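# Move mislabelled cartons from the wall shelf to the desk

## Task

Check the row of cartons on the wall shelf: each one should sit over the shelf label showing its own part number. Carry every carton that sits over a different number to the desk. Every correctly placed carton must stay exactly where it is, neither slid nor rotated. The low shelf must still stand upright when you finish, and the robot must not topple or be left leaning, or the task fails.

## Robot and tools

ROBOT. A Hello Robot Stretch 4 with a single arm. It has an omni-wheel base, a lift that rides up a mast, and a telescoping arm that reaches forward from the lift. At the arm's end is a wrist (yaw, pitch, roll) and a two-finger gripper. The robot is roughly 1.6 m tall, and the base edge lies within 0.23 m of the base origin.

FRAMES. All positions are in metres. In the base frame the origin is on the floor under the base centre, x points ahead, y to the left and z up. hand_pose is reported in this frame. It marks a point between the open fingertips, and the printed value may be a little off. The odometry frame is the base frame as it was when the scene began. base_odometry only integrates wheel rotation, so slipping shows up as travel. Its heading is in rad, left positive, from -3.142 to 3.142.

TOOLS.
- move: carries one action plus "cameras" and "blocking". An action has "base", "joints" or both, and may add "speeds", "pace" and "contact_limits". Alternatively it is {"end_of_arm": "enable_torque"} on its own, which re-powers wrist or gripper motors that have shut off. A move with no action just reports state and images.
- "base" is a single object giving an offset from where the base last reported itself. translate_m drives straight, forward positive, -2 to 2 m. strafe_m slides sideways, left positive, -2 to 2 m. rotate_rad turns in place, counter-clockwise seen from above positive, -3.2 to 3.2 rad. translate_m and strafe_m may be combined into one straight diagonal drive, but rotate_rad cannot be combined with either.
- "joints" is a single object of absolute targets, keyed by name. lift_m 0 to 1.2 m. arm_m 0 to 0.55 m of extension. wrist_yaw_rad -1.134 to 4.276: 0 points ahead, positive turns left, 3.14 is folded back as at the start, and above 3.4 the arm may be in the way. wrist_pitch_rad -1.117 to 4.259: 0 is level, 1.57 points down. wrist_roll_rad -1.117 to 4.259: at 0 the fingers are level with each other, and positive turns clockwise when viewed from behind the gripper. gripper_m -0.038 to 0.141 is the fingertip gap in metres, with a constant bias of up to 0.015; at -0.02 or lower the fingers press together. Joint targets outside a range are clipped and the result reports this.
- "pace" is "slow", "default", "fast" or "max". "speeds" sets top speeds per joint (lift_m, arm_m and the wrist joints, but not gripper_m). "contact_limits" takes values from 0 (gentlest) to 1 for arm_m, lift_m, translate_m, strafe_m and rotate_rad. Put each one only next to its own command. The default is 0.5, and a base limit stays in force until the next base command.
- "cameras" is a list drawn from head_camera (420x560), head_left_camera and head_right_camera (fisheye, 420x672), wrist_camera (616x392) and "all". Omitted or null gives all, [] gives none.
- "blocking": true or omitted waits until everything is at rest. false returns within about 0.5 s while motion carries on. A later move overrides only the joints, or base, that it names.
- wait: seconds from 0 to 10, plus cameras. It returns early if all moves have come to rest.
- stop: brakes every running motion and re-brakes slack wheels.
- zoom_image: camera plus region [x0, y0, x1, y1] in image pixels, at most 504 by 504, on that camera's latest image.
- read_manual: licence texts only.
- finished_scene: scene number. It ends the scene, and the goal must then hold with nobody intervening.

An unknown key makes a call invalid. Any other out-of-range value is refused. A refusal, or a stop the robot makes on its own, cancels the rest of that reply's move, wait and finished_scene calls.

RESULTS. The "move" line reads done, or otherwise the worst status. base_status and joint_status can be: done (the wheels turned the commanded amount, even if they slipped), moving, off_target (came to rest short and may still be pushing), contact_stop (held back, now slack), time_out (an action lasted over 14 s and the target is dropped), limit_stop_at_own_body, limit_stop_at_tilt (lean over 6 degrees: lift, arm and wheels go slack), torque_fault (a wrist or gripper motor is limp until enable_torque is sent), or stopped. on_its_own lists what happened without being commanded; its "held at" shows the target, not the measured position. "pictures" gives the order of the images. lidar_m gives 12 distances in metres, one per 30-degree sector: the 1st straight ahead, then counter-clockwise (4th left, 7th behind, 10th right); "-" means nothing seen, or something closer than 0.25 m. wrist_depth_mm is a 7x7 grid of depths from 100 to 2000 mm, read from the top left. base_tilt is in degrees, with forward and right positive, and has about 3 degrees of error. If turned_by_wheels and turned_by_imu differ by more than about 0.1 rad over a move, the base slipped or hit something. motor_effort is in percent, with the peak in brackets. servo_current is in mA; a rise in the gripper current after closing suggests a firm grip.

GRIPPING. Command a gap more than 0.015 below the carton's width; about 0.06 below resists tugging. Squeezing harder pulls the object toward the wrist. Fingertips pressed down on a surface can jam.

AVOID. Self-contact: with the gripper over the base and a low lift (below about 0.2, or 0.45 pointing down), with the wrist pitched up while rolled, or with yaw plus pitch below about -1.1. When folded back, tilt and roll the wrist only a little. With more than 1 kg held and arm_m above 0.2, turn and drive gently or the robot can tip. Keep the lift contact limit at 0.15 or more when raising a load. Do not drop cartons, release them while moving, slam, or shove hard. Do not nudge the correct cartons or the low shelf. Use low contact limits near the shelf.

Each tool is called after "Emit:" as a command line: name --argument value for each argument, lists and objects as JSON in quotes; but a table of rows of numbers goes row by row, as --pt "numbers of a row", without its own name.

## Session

Emit:
move

Scene clock: 0.00 s.
base_odometry: x=+0.000 y=+0.000 heading=+0.000
turned_by_wheels: +0.000
turned_by_imu: +0.000
base_tilt: forward=-1.1 right=+0.0
lidar_m: 2.43 2.41 2.80 1.96 1.94 2.68 2.86 2.57 2.63 2.18 2.20 2.44
base_status: not commanded
joint_positions: lift_m=+0.295 arm_m=+0.000 wrist_yaw_rad=+3.167 wrist_pitch_rad=+0.002 wrist_roll_rad=+0.000 gripper_m=+0.056
joint_status: not commanded
measured_speeds: all 0
motor_effort: lift_m=+20 arm_m=+4 wheel_0=+1 wheel_1=+1 wheel_2=+0
servo_current: wrist_yaw_rad=39 wrist_pitch_rad=46 wrist_roll_rad=39 gripper_m=26
hand_pose: x=-0.1197 y=+0.0801 z=+0.4721 quat_wxyz=(-0.013, -0.001, +0.000, +1.000) (m; base frame)
wrist_depth_mm: - 205 - - - - - / - 145 - - - - - / - 138 159 - - - - / - 141 183 - - - - / 141 141 - - - - - / 211 - - - 190 1756 1537 / - 1537 1255 150 1281 1138 1118
pictures: head_camera, head_left_camera, head_right_camera, wrist_camera

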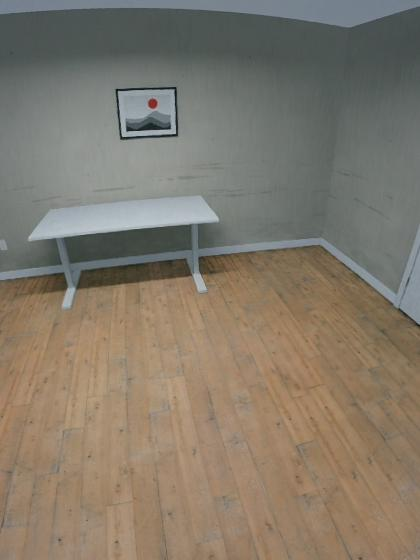

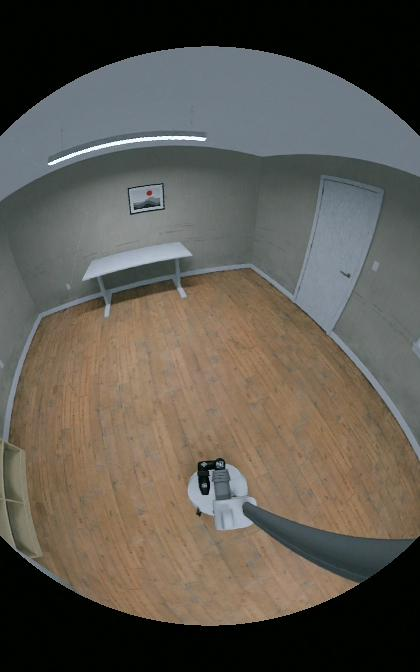

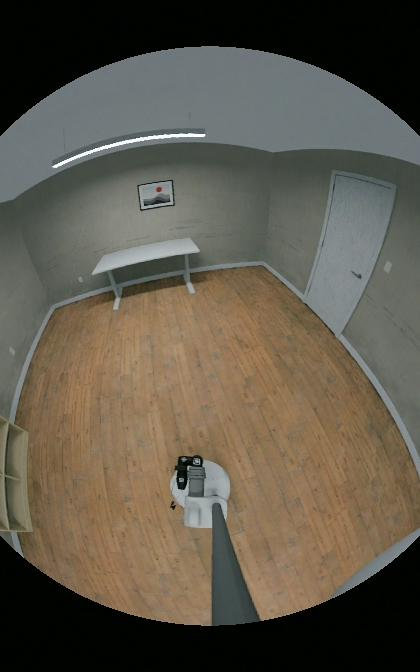

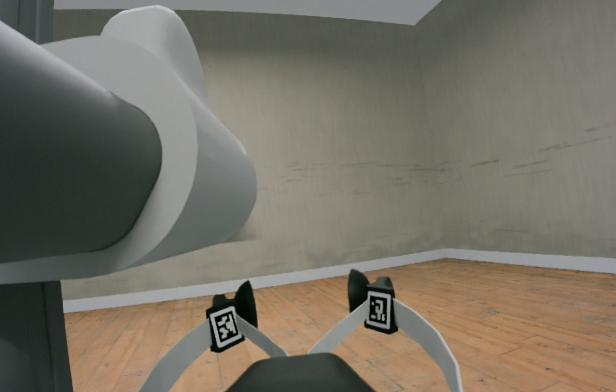

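Emit:
move --base '{"rotate_rad": -2.93}' --joints '{"lift_m": 0.75}' --cameras '["head_camera","head_left_camera"]'

Scene clock: 10.13 s.
move: done
base_odometry: x=+0.000 y=+0.000 heading=-2.930
turned_by_wheels: -2.930
turned_by_imu: -2.897
base_tilt: forward=-1.1 right=+0.0
lidar_m: 2.59 2.64 2.35 2.21 2.24 2.86 3.20 2.46 2.50 1.91 1.99 3.02
base_status: done
joint_positions: lift_m=+0.750 arm_m=+0.000 wrist_yaw_rad=+3.167 wrist_pitch_rad=+0.002 wrist_roll_rad=+0.000 gripper_m=+0.056
joint_status: all done
measured_speeds: all 0
motor_effort: lift_m=+23(28) arm_m=+4(4) wheel_0=+1(9) wheel_1=+1(7) wheel_2=-2(7)
servo_current: wrist_yaw_rad=33(72) wrist_pitch_rad=39(52) wrist_roll_rad=39(46) gripper_m=33(39)
hand_pose: x=-0.1196 y=+0.0801 z=+0.9273 quat_wxyz=(-0.013, -0.001, +0.000, +1.000) (m; base frame)
wrist_depth_mm: - 206 - - - - - / - 145 - - - - - / - 138 159 - - - - / - 142 183 - - - - / 141 141 - - - - - / 212 - - - 189 - - / - - - 150 - - -
pictures: head_camera, head_left_camera

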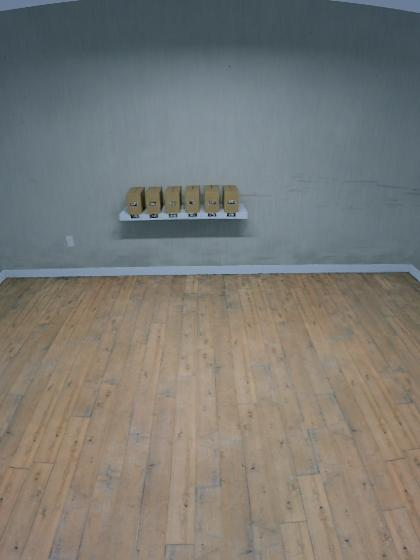

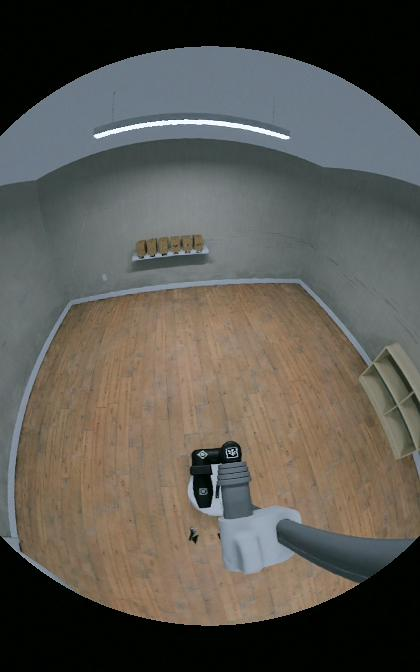

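Emit:
move --base '{"rotate_rad": 0.09}' --joints '{"wrist_yaw_rad": 0}' --cameras '[]'

Emit:
move --base '{"translate_m": 1.05}'

Emit:
zoom_image --camera "head_camera" --region '[80, 220, 190, 310]'

Emit:
zoom_image --camera "head_camera" --region '[190, 220, 300, 310]'

Scene clock: 19.83 s.
move: done
base_odometry: x=+0.000 y=+0.000 heading=-2.840
turned_by_wheels: +0.090
turned_by_imu: +0.087
base_tilt: forward=-1.0 right=-0.1
lidar_m: 2.59 2.73 2.29 2.19 2.31 3.11 2.84 2.52 2.02 1.92 2.03 2.96
base_status: done
joint_positions: lift_m=+0.750 arm_m=+0.000 wrist_yaw_rad=+0.004 wrist_pitch_rad=+0.002 wrist_roll_rad=+0.000 gripper_m=+0.056
joint_status: all done
measured_speeds: all 0
motor_effort: lift_m=+23(24) arm_m=+4(4) wheel_0=-1(6) wheel_1=+0(4) wheel_2=-1(5)
servo_current: wrist_yaw_rad=46(150) wrist_pitch_rad=39(52) wrist_roll_rad=26(46) gripper_m=39(39)
hand_pose: x=+0.4596 y=-0.0864 z=+0.9273 quat_wxyz=(+1.000, +0.000, +0.001, +0.002) (m; base frame)
wrist_depth_mm: - - - - - - - / - - - - - - - / - - - - - - - / - - - - - - - / - - - - - - - / - - - - 190 - - / - - - 151 - - -
pictures: none
No camera images: "cameras" was empty.

Scene clock: 24.90 s.
move: done
base_odometry: x=-1.003 y=-0.312 heading=-2.840
turned_by_wheels: +0.000
turned_by_imu: -0.004
base_tilt: forward=-1.2 right=+0.0
lidar_m: 1.54 1.62 2.31 2.20 2.28 3.11 - 3.32 2.02 1.99 2.41 1.89
base_status: done
joint_positions: lift_m=+0.750 arm_m=+0.000 wrist_yaw_rad=+0.003 wrist_pitch_rad=+0.002 wrist_roll_rad=+0.000 gripper_m=+0.056
joint_status: not commanded
measured_speeds: all 0
motor_effort: lift_m=+23(24) arm_m=+4(4) wheel_0=+0(11) wheel_1=+0(6) wheel_2=+1(10)
servo_current: wrist_yaw_rad=33(65) wrist_pitch_rad=46(52) wrist_roll_rad=39(52) gripper_m=33(46)
hand_pose: x=+0.4595 y=-0.0866 z=+0.9274 quat_wxyz=(+1.000, +0.000, +0.001, +0.001) (m; base frame)
wrist_depth_mm: - - - - - - - / - - - - - - - / - - - - - - - / - - - - - - - / - 1336 1366 1336 - - - / - 1336 199 - 186 - - / - - - - - - -
pictures: head_camera, head_left_camera, head_right_camera, wrist_camera

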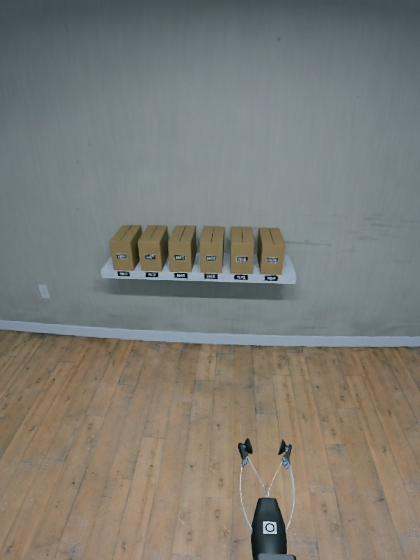

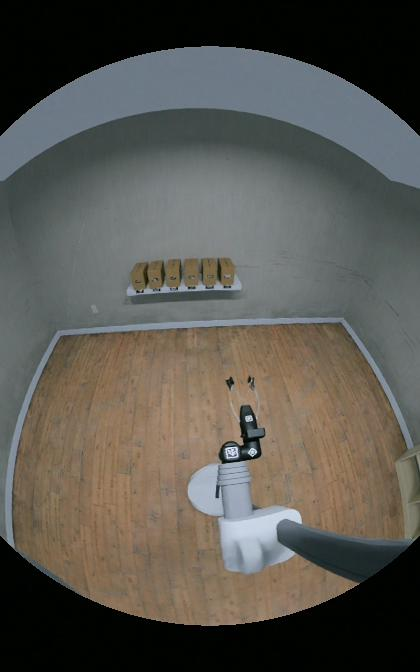

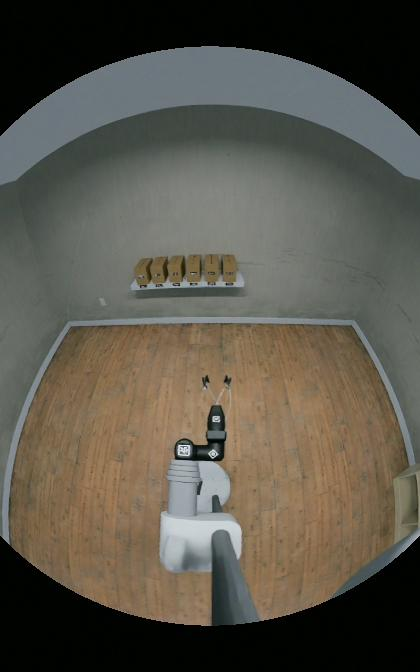

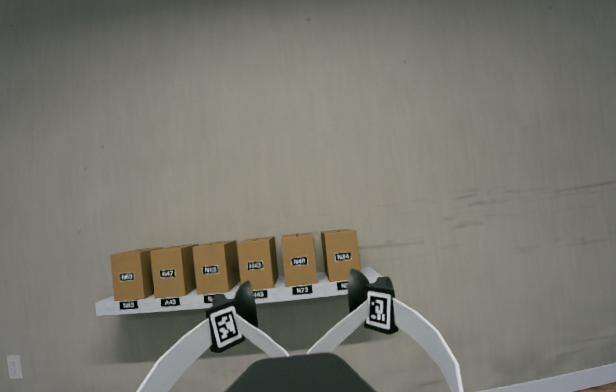

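Scaled by 4.582 from the camera's 420x560 image, which has a finer 1200x1600 frame.

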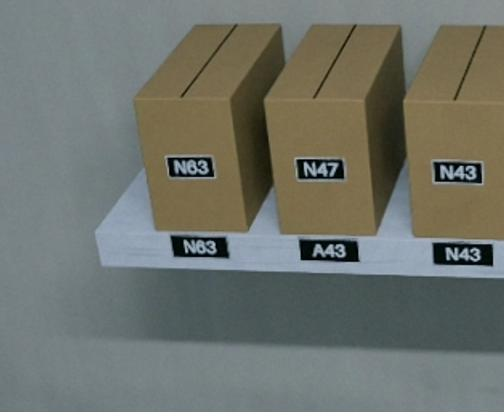

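Scaled by 4.582 from the camera's 420x560 image, which has a finer 1200x1600 frame.

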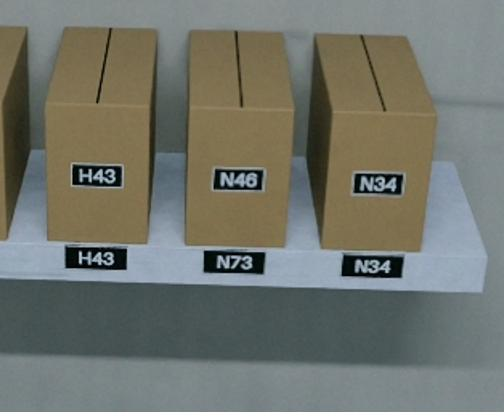

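Emit:
move --joints '{"lift_m": 1.17, "wrist_pitch_rad": 1.57, "gripper_m": 0.119}' --cameras '[]'

Emit:
move --base '{"translate_m": 1.15, "strafe_m": -0.075}' --cameras '[]'

Emit:
move --joints '{"arm_m": 0.25}' --cameras '["head_right_camera","wrist_camera"]'

Scene clock: 34.90 s.
move: done
base_odometry: x=-1.003 y=-0.312 heading=-2.840
turned_by_wheels: +0.000
turned_by_imu: -0.002
base_tilt: forward=-1.3 right=+0.0
lidar_m: 1.54 1.60 2.32 2.19 2.29 3.11 - 3.34 2.05 2.00 2.41 1.88
base_status: not commanded
joint_positions: lift_m=+1.170 arm_m=+0.000 wrist_yaw_rad=+0.003 wrist_pitch_rad=+1.568 wrist_roll_rad=+0.000 gripper_m=+0.119
joint_status: all done
measured_speeds: all 0
motor_effort: lift_m=+23(31) arm_m=+4(4) wheel_0=+0(0) wheel_1=+0(1) wheel_2=+1(2)
servo_current: wrist_yaw_rad=20(59) wrist_pitch_rad=39(104) wrist_roll_rad=26(46) gripper_m=33(72)
hand_pose: x=+0.1720 y=-0.0874 z=+1.0595 quat_wxyz=(+0.708, -0.001, +0.706, +0.001) (m; base frame)
wrist_depth_mm: 1366 1336 1366 1336 1336 1366 1336 / 1336 1336 1336 1336 1336 1308 1336 / 1336 1308 1308 1336 1336 1336 1336 / 1308 1308 1308 1308 1281 1281 1308 / 1308 1308 1281 1078 1281 1281 1308 / 1281 1281 1078 1060 1281 1281 1281 / 1281 1255 1281 - 1255 1255 1255
pictures: none
No camera images: "cameras" was empty.

Scene clock: 40.23 s.
move: done
base_odometry: x=-2.123 y=-0.582 heading=-2.840
turned_by_wheels: +0.000
turned_by_imu: -0.004
base_tilt: forward=-1.1 right=+0.0
lidar_m: 0.39 0.41 0.57 2.31 2.41 3.28 - 2.69 2.35 2.22 0.95 0.39
base_status: done
joint_positions: lift_m=+1.170 arm_m=+0.000 wrist_yaw_rad=+0.003 wrist_pitch_rad=+1.568 wrist_roll_rad=+0.000 gripper_m=+0.119
joint_status: not commanded
measured_speeds: all 0
motor_effort: lift_m=+23(23) arm_m=+4(4) wheel_0=-1(10) wheel_1=+0(4) wheel_2=+0(10)
servo_current: wrist_yaw_rad=46(59) wrist_pitch_rad=39(59) wrist_roll_rad=26(52) gripper_m=46(46)
hand_pose: x=+0.1720 y=-0.0874 z=+1.0595 quat_wxyz=(+0.708, -0.001, +0.706, +0.001) (m; base frame)
wrist_depth_mm: - 392 389 392 397 - - / - 449 473 488 1336 1336 1336 / 1308 1336 1308 1308 1308 1336 1308 / 1308 1308 1308 1281 1308 1308 1308 / 1308 1308 1281 1078 1281 1281 1281 / 1308 1281 1060 1078 1255 1308 1281 / 1281 1255 1255 - 1281 1255 1255
pictures: none
No camera images: "cameras" was empty.

Scene clock: 42.10 s.
move: done
base_odometry: x=-2.123 y=-0.582 heading=-2.840
turned_by_wheels: +0.000
turned_by_imu: -0.001
base_tilt: forward=-1.1 right=+0.0
lidar_m: 0.38 0.41 0.58 2.32 2.39 3.24 - 2.70 2.34 2.22 0.96 0.41
base_status: not commanded
joint_positions: lift_m=+1.170 arm_m=+0.250 wrist_yaw_rad=+0.003 wrist_pitch_rad=+1.568 wrist_roll_rad=+0.000 gripper_m=+0.119
joint_status: all done
measured_speeds: all 0
motor_effort: lift_m=+23(23) arm_m=+5(6) wheel_0=-1(1) wheel_1=+0(1) wheel_2=-1(1)
servo_current: wrist_yaw_rad=39(59) wrist_pitch_rad=39(52) wrist_roll_rad=39(59) gripper_m=20(46)
hand_pose: x=+0.4219 y=-0.0874 z=+1.0595 quat_wxyz=(+0.708, -0.001, +0.706, +0.001) (m; base frame)
wrist_depth_mm: 312 319 329 342 - - - / - 387 387 387 387 - - / - 382 382 384 382 1308 1308 / 377 379 377 377 379 1308 1308 / - 375 373 373 375 1308 1281 / 1281 1281 370 1281 1255 1255 1281 / 1255 1281 1060 - 1255 1255 1281
pictures: head_right_camera, wrist_camera

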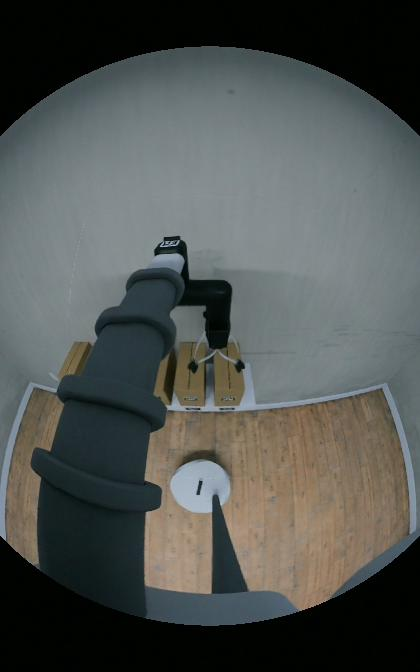

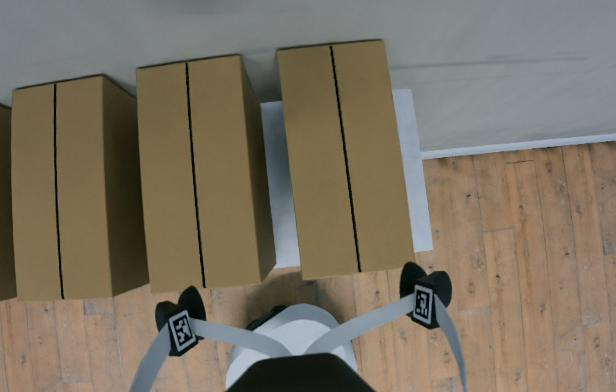

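Emit:
move --base '{"strafe_m": 0.102}' --joints '{"arm_m": 0.36}' --cameras '[]'

Emit:
move --joints '{"lift_m": 1.085, "gripper_m": 0.115}' --pace "slow" --contact_limits '{"lift_m": 0.1}' --cameras '["wrist_camera"]'

Emit:
zoom_image --camera "wrist_camera" --region '[120, 230, 480, 392]'

Scene clock: 54.57 s.
move: done
base_odometry: x=-2.093 y=-0.680 heading=-2.840
turned_by_wheels: +0.000
turned_by_imu: -0.002
base_tilt: forward=-1.0 right=+0.0
lidar_m: 0.38 0.40 0.57 2.20 2.27 3.09 - 2.78 2.44 2.32 0.96 0.40
base_status: done
joint_positions: lift_m=+1.170 arm_m=+0.360 wrist_yaw_rad=+0.003 wrist_pitch_rad=+1.568 wrist_roll_rad=+0.000 gripper_m=+0.119
joint_status: all done
measured_speeds: all 0
motor_effort: lift_m=+23(23) arm_m=+5(6) wheel_0=+1(14) wheel_1=-3(8) wheel_2=+0(3)
servo_current: wrist_yaw_rad=59(59) wrist_pitch_rad=39(52) wrist_roll_rad=33(46) gripper_m=39(39)
hand_pose: x=+0.5319 y=-0.0874 z=+1.0595 quat_wxyz=(+0.708, -0.001, +0.706, +0.001) (m; base frame)
wrist_depth_mm: 137 146 157 158 172 169 - / 178 196 208 224 240 255 266 / 264 285 307 379 379 379 - / 387 - 379 377 377 377 1281 / 377 375 375 373 375 375 1281 / 370 430 368 368 194 368 1255 / 368 - 392 - 364 1255 1255
pictures: none
No camera images: "cameras" was empty.

Scene clock: 56.17 s.
move: done
base_odometry: x=-2.093 y=-0.680 heading=-2.840
turned_by_wheels: +0.000
turned_by_imu: -0.001
base_tilt: forward=-1.0 right=-0.1
lidar_m: 0.38 0.40 0.59 2.22 2.27 3.12 - 2.83 2.47 2.33 0.96 0.41
base_status: not commanded
joint_positions: lift_m=+1.085 arm_m=+0.360 wrist_yaw_rad=+0.003 wrist_pitch_rad=+1.568 wrist_roll_rad=+0.000 gripper_m=+0.115
joint_status: all done
measured_speeds: all 0
motor_effort: lift_m=+15(22) arm_m=+5(5) wheel_0=+1(2) wheel_1=-2(3) wheel_2=-1(1)
servo_current: wrist_yaw_rad=59(59) wrist_pitch_rad=33(52) wrist_roll_rad=52(52) gripper_m=33(91)
contact_limits: lift_m 0.1
hand_pose: x=+0.5319 y=-0.0874 z=+0.9752 quat_wxyz=(+0.708, -0.001, +0.706, +0.001) (m; base frame)
wrist_depth_mm: 136 145 157 159 173 171 - / 179 197 210 226 243 260 270 / 263 279 294 294 294 294 - / - - 291 291 300 291 291 / - - 289 289 289 287 289 / - 285 286 286 201 285 285 / - - 283 - 315 282 -
pictures: wrist_camera

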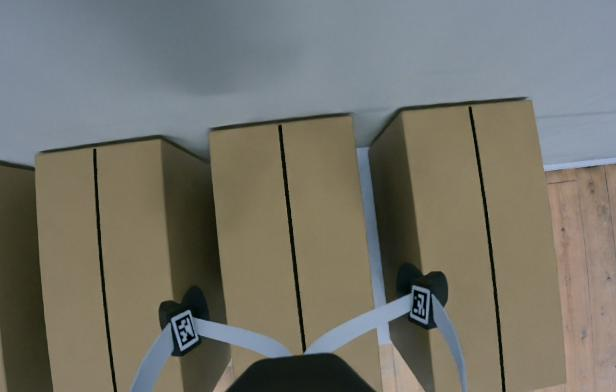

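Scaled by 1.400.

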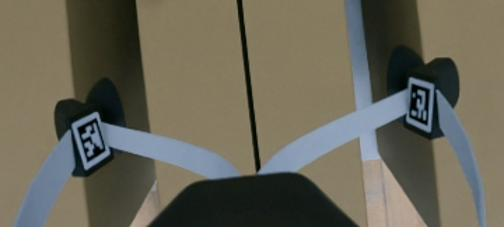

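Emit:
move --base '{"strafe_m": 0.003}' --cameras '[]'

Emit:
move --joints '{"lift_m": 1.058}' --pace "slow" --contact_limits '{"lift_m": 0.1}' --cameras '["wrist_camera"]'

Emit:
zoom_image --camera "wrist_camera" --region '[120, 230, 480, 392]'

Scene clock: 65.57 s.
move: done
base_odometry: x=-2.092 y=-0.682 heading=-2.840
turned_by_wheels: +0.000
turned_by_imu: -0.002
base_tilt: forward=-1.1 right=+0.0
lidar_m: 0.38 0.39 0.58 2.20 2.30 3.09 - 2.81 2.43 2.33 0.93 0.41
base_status: done
joint_positions: lift_m=+1.085 arm_m=+0.360 wrist_yaw_rad=+0.003 wrist_pitch_rad=+1.568 wrist_roll_rad=+0.000 gripper_m=+0.115
joint_status: not commanded
measured_speeds: all 0
motor_effort: lift_m=+15(15) arm_m=+5(5) wheel_0=+0(5) wheel_1=+0(4) wheel_2=-1(2)
servo_current: wrist_yaw_rad=59(59) wrist_pitch_rad=39(46) wrist_roll_rad=26(46) gripper_m=33(39)
contact_limits: lift_m 0.1
hand_pose: x=+0.5319 y=-0.0874 z=+0.9752 quat_wxyz=(+0.708, -0.001, +0.706, +0.001) (m; base frame)
wrist_depth_mm: 136 145 156 158 173 171 - / 179 197 210 227 242 259 294 / 264 270 294 293 298 293 - / - - 291 291 291 291 291 / - - 289 289 290 289 287 / 338 286 286 286 201 285 285 / - - 283 - 322 282 -
pictures: none
No camera images: "cameras" was empty.

Scene clock: 66.60 s.
move: done
base_odometry: x=-2.092 y=-0.682 heading=-2.840
turned_by_wheels: +0.000
turned_by_imu: +0.000
base_tilt: forward=-1.1 right=+0.0
lidar_m: 0.38 0.42 0.59 2.22 2.32 3.12 - 2.81 2.43 2.32 0.95 0.43
base_status: not commanded
joint_positions: lift_m=+1.058 arm_m=+0.360 wrist_yaw_rad=+0.003 wrist_pitch_rad=+1.568 wrist_roll_rad=+0.000 gripper_m=+0.115
joint_status: all done
measured_speeds: all 0
motor_effort: lift_m=+15(17) arm_m=+5(5) wheel_0=+0(1) wheel_1=-1(1) wheel_2=+0(1)
servo_current: wrist_yaw_rad=52(59) wrist_pitch_rad=46(46) wrist_roll_rad=39(46) gripper_m=33(39)
contact_limits: lift_m 0.1
hand_pose: x=+0.5319 y=-0.0874 z=+0.9482 quat_wxyz=(+0.708, -0.001, +0.706, +0.001) (m; base frame)
wrist_depth_mm: 137 145 156 159 173 172 - / 179 199 211 229 245 262 267 / 247 260 266 266 286 266 267 / - - 264 264 279 263 263 / - - 260 262 266 262 262 / - - 258 259 196 257 258 / - 175 257 - 290 256 -
pictures: wrist_camera

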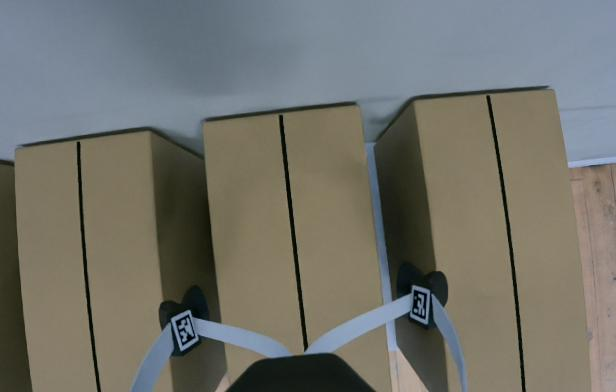

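Scaled by 1.400.

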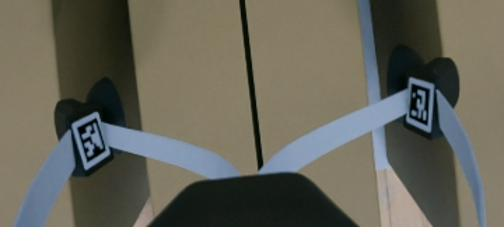

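Emit:
move --joints '{"lift_m": 1.003}' --pace "slow" --contact_limits '{"lift_m": 0.1}' --cameras '["wrist_camera"]'

Emit:
move --joints '{"gripper_m": 0.055}' --cameras '["wrist_camera"]'

Emit:
move --joints '{"lift_m": 1.18}' --pace "slow" --cameras '["wrist_camera","head_right_camera"]'

Scene clock: 72.20 s.
move: done
base_odometry: x=-2.092 y=-0.682 heading=-2.840
turned_by_wheels: +0.000
turned_by_imu: -0.002
base_tilt: forward=-1.0 right=-0.2
lidar_m: 0.38 0.41 0.57 2.21 2.31 3.11 - 2.81 2.44 2.33 0.93 0.42
base_status: not commanded
joint_positions: lift_m=+1.003 arm_m=+0.360 wrist_yaw_rad=+0.003 wrist_pitch_rad=+1.568 wrist_roll_rad=+0.000 gripper_m=+0.115
joint_status: all done
measured_speeds: all 0
motor_effort: lift_m=+14(16) arm_m=+5(5) wheel_0=+0(1) wheel_1=+0(1) wheel_2=-1(1)
servo_current: wrist_yaw_rad=33(59) wrist_pitch_rad=46(52) wrist_roll_rad=39(46) gripper_m=26(46)
contact_limits: lift_m 0.1
hand_pose: x=+0.5319 y=-0.0874 z=+0.8933 quat_wxyz=(+0.708, -0.001, +0.706, +0.001) (m; base frame)
wrist_depth_mm: 136 145 156 158 172 171 - / 179 197 209 213 225 213 212 / 212 - 212 211 243 211 210 / 211 - 209 209 256 209 208 / - - 207 207 208 207 206 / - - 205 205 195 204 204 / - - 203 143 285 203 -
pictures: wrist_camera

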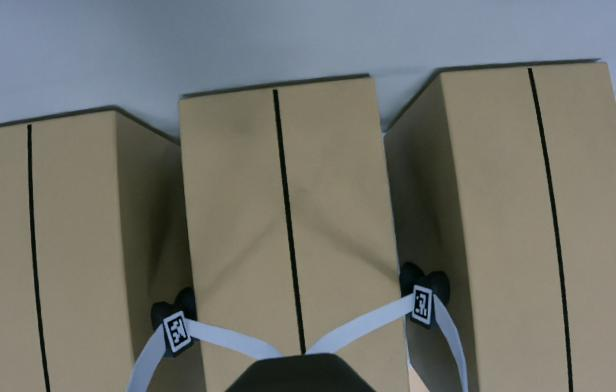

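Scene clock: 73.70 s.
move: done
base_odometry: x=-2.092 y=-0.682 heading=-2.840
turned_by_wheels: +0.000
turned_by_imu: -0.001
base_tilt: forward=-1.0 right=+0.0
lidar_m: 0.39 0.41 0.57 2.20 2.28 3.12 - 2.81 2.43 2.33 0.93 0.41
base_status: not commanded
joint_positions: lift_m=+1.003 arm_m=+0.360 wrist_yaw_rad=+0.003 wrist_pitch_rad=+1.568 wrist_roll_rad=+0.000 gripper_m=+0.056
joint_status: all done
measured_speeds: all 0
motor_effort: lift_m=+18(18) arm_m=+4(5) wheel_0=+0(0) wheel_1=+0(1) wheel_2=-1(1)
servo_current: wrist_yaw_rad=20(65) wrist_pitch_rad=39(52) wrist_roll_rad=33(52) gripper_m=78(189)
contact_limits: lift_m 0.1
hand_pose: x=+0.5318 y=-0.0874 z=+0.8929 quat_wxyz=(+0.708, -0.001, +0.706, +0.001) (m; base frame)
wrist_depth_mm: 138 146 160 162 175 174 - / 184 199 195 195 225 211 209 / - - 193 193 234 208 208 / - - 191 190 190 206 206 / - - 189 189 189 204 204 / - - 187 186 186 175 202 / - 162 185 185 183 201 -
pictures: wrist_camera

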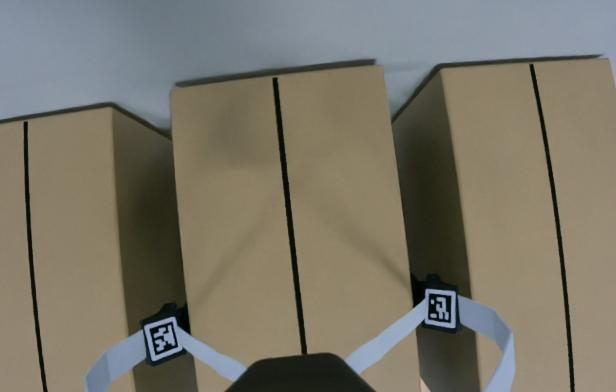

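Scene clock: 75.90 s.
move: done
base_odometry: x=-2.092 y=-0.682 heading=-2.840
turned_by_wheels: +0.000
turned_by_imu: -0.001
base_tilt: forward=-1.1 right=+0.0
lidar_m: 0.38 0.41 0.57 2.19 2.31 3.08 - 2.80 2.43 2.33 0.97 0.42
base_status: not commanded
joint_positions: lift_m=+1.179 arm_m=+0.360 wrist_yaw_rad=+0.003 wrist_pitch_rad=+1.568 wrist_roll_rad=+0.000 gripper_m=+0.056
joint_status: all done
measured_speeds: all 0
motor_effort: lift_m=+27(31) arm_m=+4(5) wheel_0=+0(0) wheel_1=-1(1) wheel_2=+0(1)
servo_current: wrist_yaw_rad=33(59) wrist_pitch_rad=39(52) wrist_roll_rad=39(52) gripper_m=91(98)
hand_pose: x=+0.5318 y=-0.0874 z=+1.0692 quat_wxyz=(+0.708, -0.001, +0.706, +0.001) (m; base frame)
wrist_depth_mm: 138 146 160 161 175 174 - / 184 200 196 196 211 263 272 / 273 294 194 193 193 387 - / 387 - 191 191 191 382 1308 / 384 - 190 189 189 382 1281 / 379 377 187 186 186 173 1281 / 375 172 185 185 151 1281 -
pictures: head_right_camera, wrist_camera

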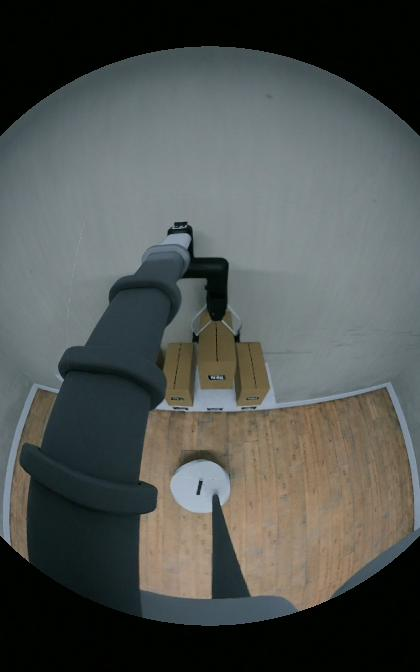

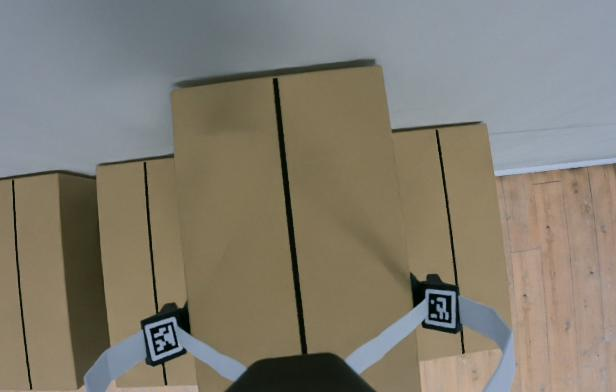

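Emit:
move --base '{"translate_m": -0.7}' --pace "slow" --cameras '[]'

Emit:
move --joints '{"arm_m": 0.12}' --cameras '["head_left_camera"]'

Emit:
move --base '{"rotate_rad": 3.18}' --pace "slow" --cameras '["head_camera"]'

Emit:
move --base '{"translate_m": 1.7}' --cameras '["head_camera"]'

Scene clock: 91.73 s.
move: done
base_odometry: x=-1.423 y=-0.475 heading=-2.840
turned_by_wheels: +0.000
turned_by_imu: -0.003
base_tilt: forward=-0.9 right=+0.0
lidar_m: 0.40 1.12 1.91 2.20 2.27 3.09 - 2.79 2.17 2.34 1.97 0.41
base_status: done
joint_positions: lift_m=+1.179 arm_m=+0.360 wrist_yaw_rad=+0.003 wrist_pitch_rad=+1.568 wrist_roll_rad=+0.000 gripper_m=+0.056
joint_status: not commanded
measured_speeds: all 0
motor_effort: lift_m=+27(27) arm_m=+4(5) wheel_0=+0(9) wheel_1=-1(5) wheel_2=+0(7)
servo_current: wrist_yaw_rad=46(65) wrist_pitch_rad=46(52) wrist_roll_rad=33(52) gripper_m=78(98)
hand_pose: x=+0.5318 y=-0.0874 z=+1.0692 quat_wxyz=(+0.708, -0.001, +0.706, +0.001) (m; base frame)
wrist_depth_mm: - 1366 1336 1336 1366 1336 1336 / 1336 1336 1336 196 1336 1336 1308 / 1336 1336 195 194 193 1336 1308 / 1336 1336 191 191 191 1336 1308 / 1308 1308 190 189 189 1281 1281 / 1308 1308 187 187 186 173 1308 / 1255 173 185 185 151 1281 -
pictures: none
No camera images: "cameras" was empty.

Scene clock: 93.57 s.
move: done
base_odometry: x=-1.423 y=-0.475 heading=-2.840
turned_by_wheels: +0.000
turned_by_imu: -0.001
base_tilt: forward=-1.1 right=+0.0
lidar_m: 0.25 1.14 1.89 2.19 2.23 3.11 - 2.82 2.16 2.34 1.96 0.25
base_status: not commanded
joint_positions: lift_m=+1.179 arm_m=+0.120 wrist_yaw_rad=+0.003 wrist_pitch_rad=+1.569 wrist_roll_rad=+0.000 gripper_m=+0.056
joint_status: all done
measured_speeds: all 0
motor_effort: lift_m=+27(27) arm_m=-5(6) wheel_0=+0(0) wheel_1=-1(2) wheel_2=+0(0)
servo_current: wrist_yaw_rad=46(72) wrist_pitch_rad=46(52) wrist_roll_rad=46(46) gripper_m=91(91)
hand_pose: x=+0.2918 y=-0.0874 z=+1.0692 quat_wxyz=(+0.708, -0.001, +0.706, +0.001) (m; base frame)
wrist_depth_mm: 1366 1366 1366 1336 1366 1336 1336 / 1366 1336 1336 197 1336 1336 1336 / 1336 1308 194 195 194 1308 1336 / 1308 1336 192 191 191 1308 1308 / 1308 1308 190 189 189 1281 1281 / 1308 1281 187 187 185 173 1281 / 1281 173 185 185 151 1281 -
pictures: head_left_camera

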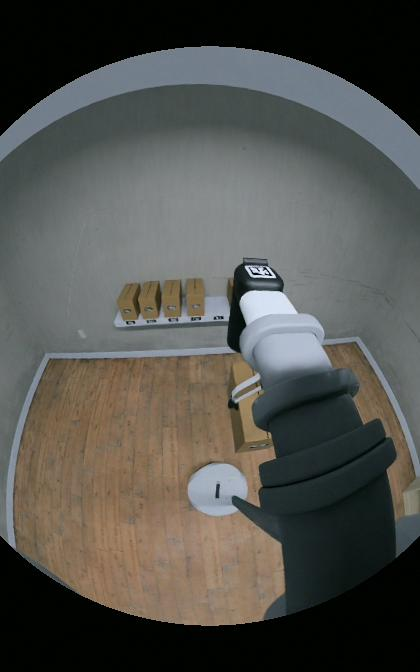

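Scene clock: 98.03 s.
move: done
base_odometry: x=-1.423 y=-0.475 heading=+0.340
turned_by_wheels: +3.180
turned_by_imu: +3.139
base_tilt: forward=-1.1 right=-0.1
lidar_m: 0.25 2.76 2.16 2.36 1.91 1.15 1.09 1.17 2.03 2.16 2.27 0.25
base_status: done
joint_positions: lift_m=+1.179 arm_m=+0.120 wrist_yaw_rad=+0.003 wrist_pitch_rad=+1.569 wrist_roll_rad=+0.000 gripper_m=+0.056
joint_status: not commanded
measured_speeds: all 0
motor_effort: lift_m=+26(27) arm_m=-5(5) wheel_0=-1(11) wheel_1=-1(6) wheel_2=-1(6)
servo_current: wrist_yaw_rad=39(65) wrist_pitch_rad=46(52) wrist_roll_rad=39(52) gripper_m=85(91)
hand_pose: x=+0.2918 y=-0.0874 z=+1.0692 quat_wxyz=(+0.708, -0.001, +0.706, +0.001) (m; base frame)
wrist_depth_mm: 1336 1336 1336 1366 1336 1366 1336 / 1336 1336 1366 196 1336 1336 1336 / 1308 1336 195 194 193 1308 1308 / 1308 1308 191 191 190 1308 1308 / 1308 1308 190 189 189 1281 1281 / 1308 1308 187 187 186 173 1281 / 1281 173 185 185 151 1281 -
pictures: head_camera

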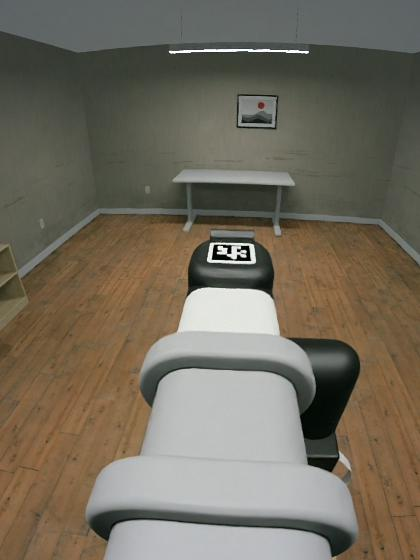

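Scene clock: 105.20 s.
move: done
base_odometry: x=+0.180 y=+0.092 heading=+0.340
turned_by_wheels: +0.000
turned_by_imu: -0.006
base_tilt: forward=-1.1 right=+0.0
lidar_m: 0.25 2.32 2.38 1.91 2.01 3.17 3.08 3.11 2.26 2.23 2.32 0.25
base_status: done
joint_positions: lift_m=+1.179 arm_m=+0.120 wrist_yaw_rad=+0.003 wrist_pitch_rad=+1.569 wrist_roll_rad=+0.000 gripper_m=+0.056
joint_status: not commanded
measured_speeds: all 0
motor_effort: lift_m=+26(27) arm_m=-4(5) wheel_0=+0(11) wheel_1=+0(5) wheel_2=+0(10)
servo_current: wrist_yaw_rad=39(65) wrist_pitch_rad=39(52) wrist_roll_rad=46(52) gripper_m=78(98)
hand_pose: x=+0.2918 y=-0.0874 z=+1.0693 quat_wxyz=(+0.708, -0.001, +0.706, +0.001) (m; base frame)
wrist_depth_mm: 1366 1336 1336 1336 1336 1336 1336 / 1336 1336 1366 196 1336 1336 1336 / 1336 1308 194 193 194 1308 1336 / 1281 1308 191 191 190 1308 1308 / 1308 1308 190 189 188 1308 1281 / 1308 1281 187 186 186 173 1281 / 1281 173 185 185 151 1281 -
pictures: head_camera

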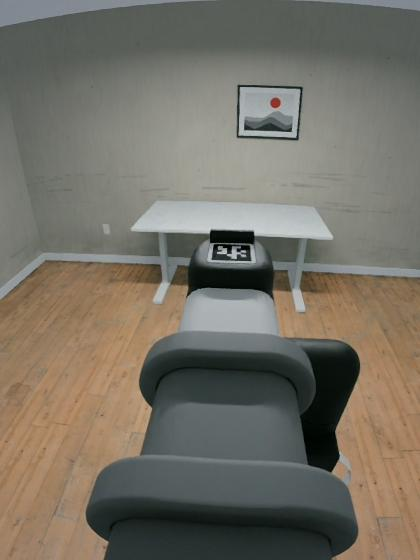

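Emit:
move --base '{"translate_m": 1.28, "strafe_m": 0.15}' --cameras '["head_camera"]'

Emit:
move --base '{"translate_m": 0.59}' --pace "slow" --cameras '["head_camera"]'

Emit:
move --joints '{"arm_m": 0.38}' --cameras '["wrist_camera","head_right_camera"]'

Scene clock: 117.70 s.
move: done
base_odometry: x=+1.337 y=+0.660 heading=+0.339
turned_by_wheels: +0.000
turned_by_imu: -0.006
base_tilt: forward=-1.0 right=+0.0
lidar_m: 0.25 0.96 2.20 2.11 1.92 2.65 - 3.34 2.45 2.40 2.38 0.25
base_status: done
joint_positions: lift_m=+1.179 arm_m=+0.120 wrist_yaw_rad=+0.003 wrist_pitch_rad=+1.569 wrist_roll_rad=+0.000 gripper_m=+0.056
joint_status: not commanded
measured_speeds: all 0
motor_effort: lift_m=+26(26) arm_m=-4(4) wheel_0=+0(8) wheel_1=-1(6) wheel_2=+1(9)
servo_current: wrist_yaw_rad=39(78) wrist_pitch_rad=46(52) wrist_roll_rad=39(46) gripper_m=72(98)
hand_pose: x=+0.2918 y=-0.0874 z=+1.0693 quat_wxyz=(+0.708, -0.001, +0.706, +0.001) (m; base frame)
wrist_depth_mm: 1336 1366 1336 1366 1336 1308 1366 / 1336 1336 1336 196 1336 1336 1336 / 1336 1336 195 194 194 1308 1308 / 1308 1308 192 191 191 1308 1308 / 1281 1336 190 189 188 1281 1281 / 1336 1281 187 187 186 173 1281 / 1308 173 184 185 152 1281 -
pictures: head_camera

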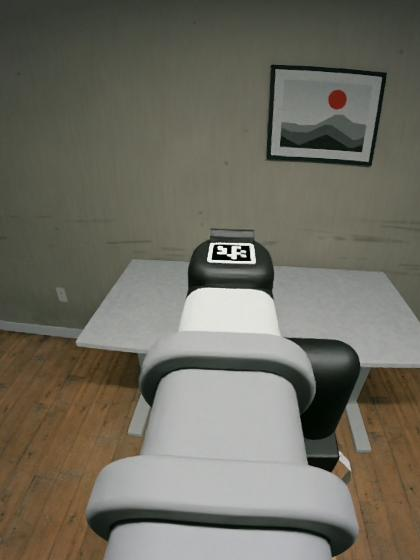

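Scene clock: 124.90 s.
move: done
base_odometry: x=+1.893 y=+0.856 heading=+0.340
turned_by_wheels: +0.000
turned_by_imu: -0.004
base_tilt: forward=-1.1 right=+0.0
lidar_m: 0.26 0.35 0.52 2.09 2.21 2.53 - 3.34 2.49 2.42 0.49 0.25
base_status: done
joint_positions: lift_m=+1.179 arm_m=+0.120 wrist_yaw_rad=+0.003 wrist_pitch_rad=+1.569 wrist_roll_rad=+0.000 gripper_m=+0.056
joint_status: not commanded
measured_speeds: all 0
motor_effort: lift_m=+26(26) arm_m=-4(4) wheel_0=+2(10) wheel_1=+2(4) wheel_2=+0(6)
servo_current: wrist_yaw_rad=59(72) wrist_pitch_rad=46(52) wrist_roll_rad=33(46) gripper_m=78(98)
hand_pose: x=+0.2918 y=-0.0874 z=+1.0693 quat_wxyz=(+0.708, -0.001, +0.706, +0.001) (m; base frame)
wrist_depth_mm: - - - - - - - / - - 196 195 196 - - / - - 194 193 193 - - / - - 192 191 190 1308 1308 / 1308 1281 190 189 188 1308 1308 / 1308 1281 187 186 186 173 1281 / 1308 173 185 185 151 1255 -
pictures: head_camera

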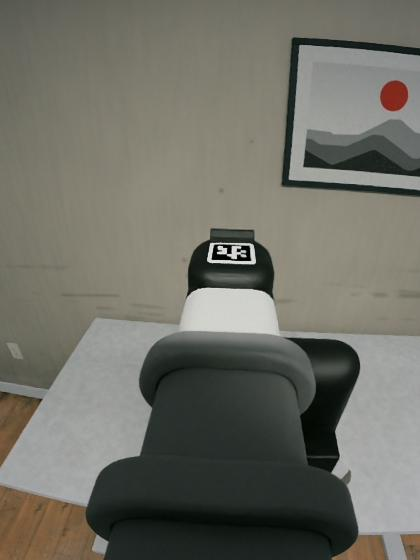

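Scene clock: 126.80 s.
move: done
base_odometry: x=+1.893 y=+0.856 heading=+0.340
turned_by_wheels: +0.000
turned_by_imu: -0.001
base_tilt: forward=-1.1 right=+0.0
lidar_m: 0.34 0.36 0.53 2.10 2.21 2.56 - 3.34 2.50 2.42 0.47 0.36
base_status: not commanded
joint_positions: lift_m=+1.179 arm_m=+0.380 wrist_yaw_rad=+0.002 wrist_pitch_rad=+1.569 wrist_roll_rad=+0.000 gripper_m=+0.056
joint_status: all done
measured_speeds: all 0
motor_effort: lift_m=+26(26) arm_m=+5(7) wheel_0=+2(2) wheel_1=+2(3) wheel_2=+0(0)
servo_current: wrist_yaw_rad=39(72) wrist_pitch_rad=39(52) wrist_roll_rad=39(52) gripper_m=85(98)
hand_pose: x=+0.5517 y=-0.0874 z=+1.0693 quat_wxyz=(+0.708, -0.001, +0.706, +0.001) (m; base frame)
wrist_depth_mm: - - - - - - - / - - 198 197 196 - - / - - 196 195 195 - - / - - 193 192 191 - - / - - 190 189 189 - - / - - 187 186 186 171 - / - 162 185 185 151 1281 -
pictures: head_right_camera, wrist_camera

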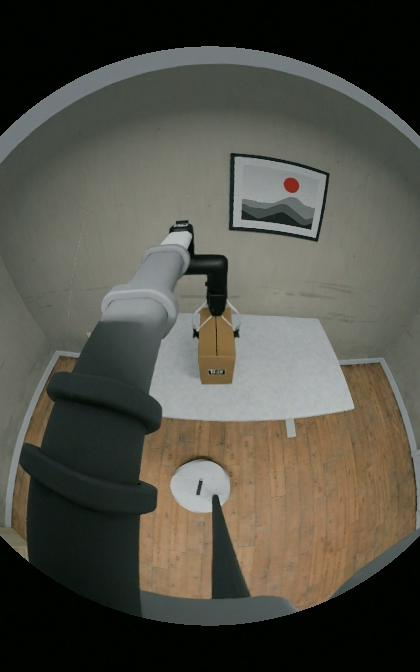

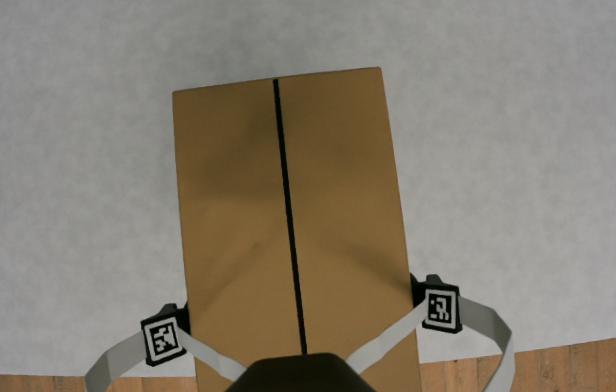

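Emit:
move --joints '{"lift_m": 1.0}' --cameras '[]'

Emit:
move --joints '{"lift_m": 0.93}' --speeds '{"lift_m": 0.05}' --contact_limits '{"lift_m": 0.05}' --cameras '["head_right_camera"]'

Emit:
move --joints '{"gripper_m": 0.135}' --cameras '[]'

Emit:
move --joints '{"lift_m": 1.17}' --cameras '["head_right_camera"]'

Scene clock: 134.90 s.
move: done
base_odometry: x=+1.893 y=+0.856 heading=+0.340
turned_by_wheels: +0.000
turned_by_imu: -0.002
base_tilt: forward=-1.2 right=+0.0
lidar_m: 0.33 0.37 0.56 2.09 2.22 2.53 - 3.37 2.47 2.43 0.49 0.33
base_status: not commanded
joint_positions: lift_m=+1.000 arm_m=+0.380 wrist_yaw_rad=+0.002 wrist_pitch_rad=+1.569 wrist_roll_rad=+0.000 gripper_m=+0.056
joint_status: all done
measured_speeds: all 0
motor_effort: lift_m=+18(24) arm_m=+5(5) wheel_0=+2(2) wheel_1=+2(3) wheel_2=+0(1)
servo_current: wrist_yaw_rad=46(72) wrist_pitch_rad=39(52) wrist_roll_rad=33(52) gripper_m=91(98)
hand_pose: x=+0.5517 y=-0.0874 z=+0.8899 quat_wxyz=(+0.708, -0.001, +0.706, +0.001) (m; base frame)
wrist_depth_mm: - - - - - - - / - - 196 195 195 - - / - - 195 193 193 - - / - - 192 191 190 - - / - - 190 189 188 - - / - - 187 187 186 171 - / - 162 185 185 151 - -
pictures: none
No camera images: "cameras" was empty.

Scene clock: 136.17 s.
move: contact_stop
base_odometry: x=+1.893 y=+0.856 heading=+0.340
turned_by_wheels: +0.000
turned_by_imu: -0.001
base_tilt: forward=-1.1 right=+0.0
lidar_m: 0.33 0.34 0.53 2.09 2.22 2.52 - 3.35 2.47 2.41 0.49 0.35
base_status: not commanded
joint_positions: lift_m=+0.967 arm_m=+0.380 wrist_yaw_rad=+0.002 wrist_pitch_rad=+1.571 wrist_roll_rad=+0.000 gripper_m=+0.056
joint_status: lift_m contact_stop (moved -0.033 of -0.070)
measured_speeds: all 0
on_its_own: lift_m is slack since a contact_stop (your +0.930 is given up)
motor_effort: lift_m=+19(20) arm_m=+4(5) wheel_0=+0(2) wheel_1=+1(3) wheel_2=-1(1)
servo_current: wrist_yaw_rad=52(65) wrist_pitch_rad=39(52) wrist_roll_rad=39(46) gripper_m=72(91)
contact_limits: lift_m 0.05
hand_pose: x=+0.5511 y=-0.0874 z=+0.8571 quat_wxyz=(+0.707, -0.001, +0.707, +0.001) (m; base frame)
wrist_depth_mm: - - - - - - - / - - 189 190 - - - / - - 188 188 187 - - / - - 186 186 186 - - / - - 184 185 183 - - / - - 182 182 182 171 - / - 171 180 181 180 - -
pictures: head_right_camera

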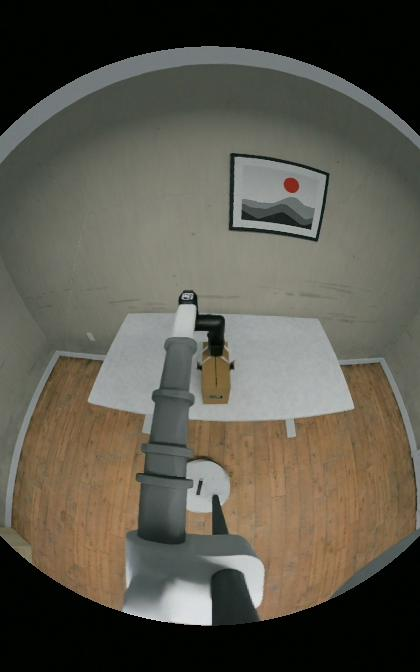

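not run: a stop that you did not command came earlier in this reply.

not run: a stop that you did not command came earlier in this reply.


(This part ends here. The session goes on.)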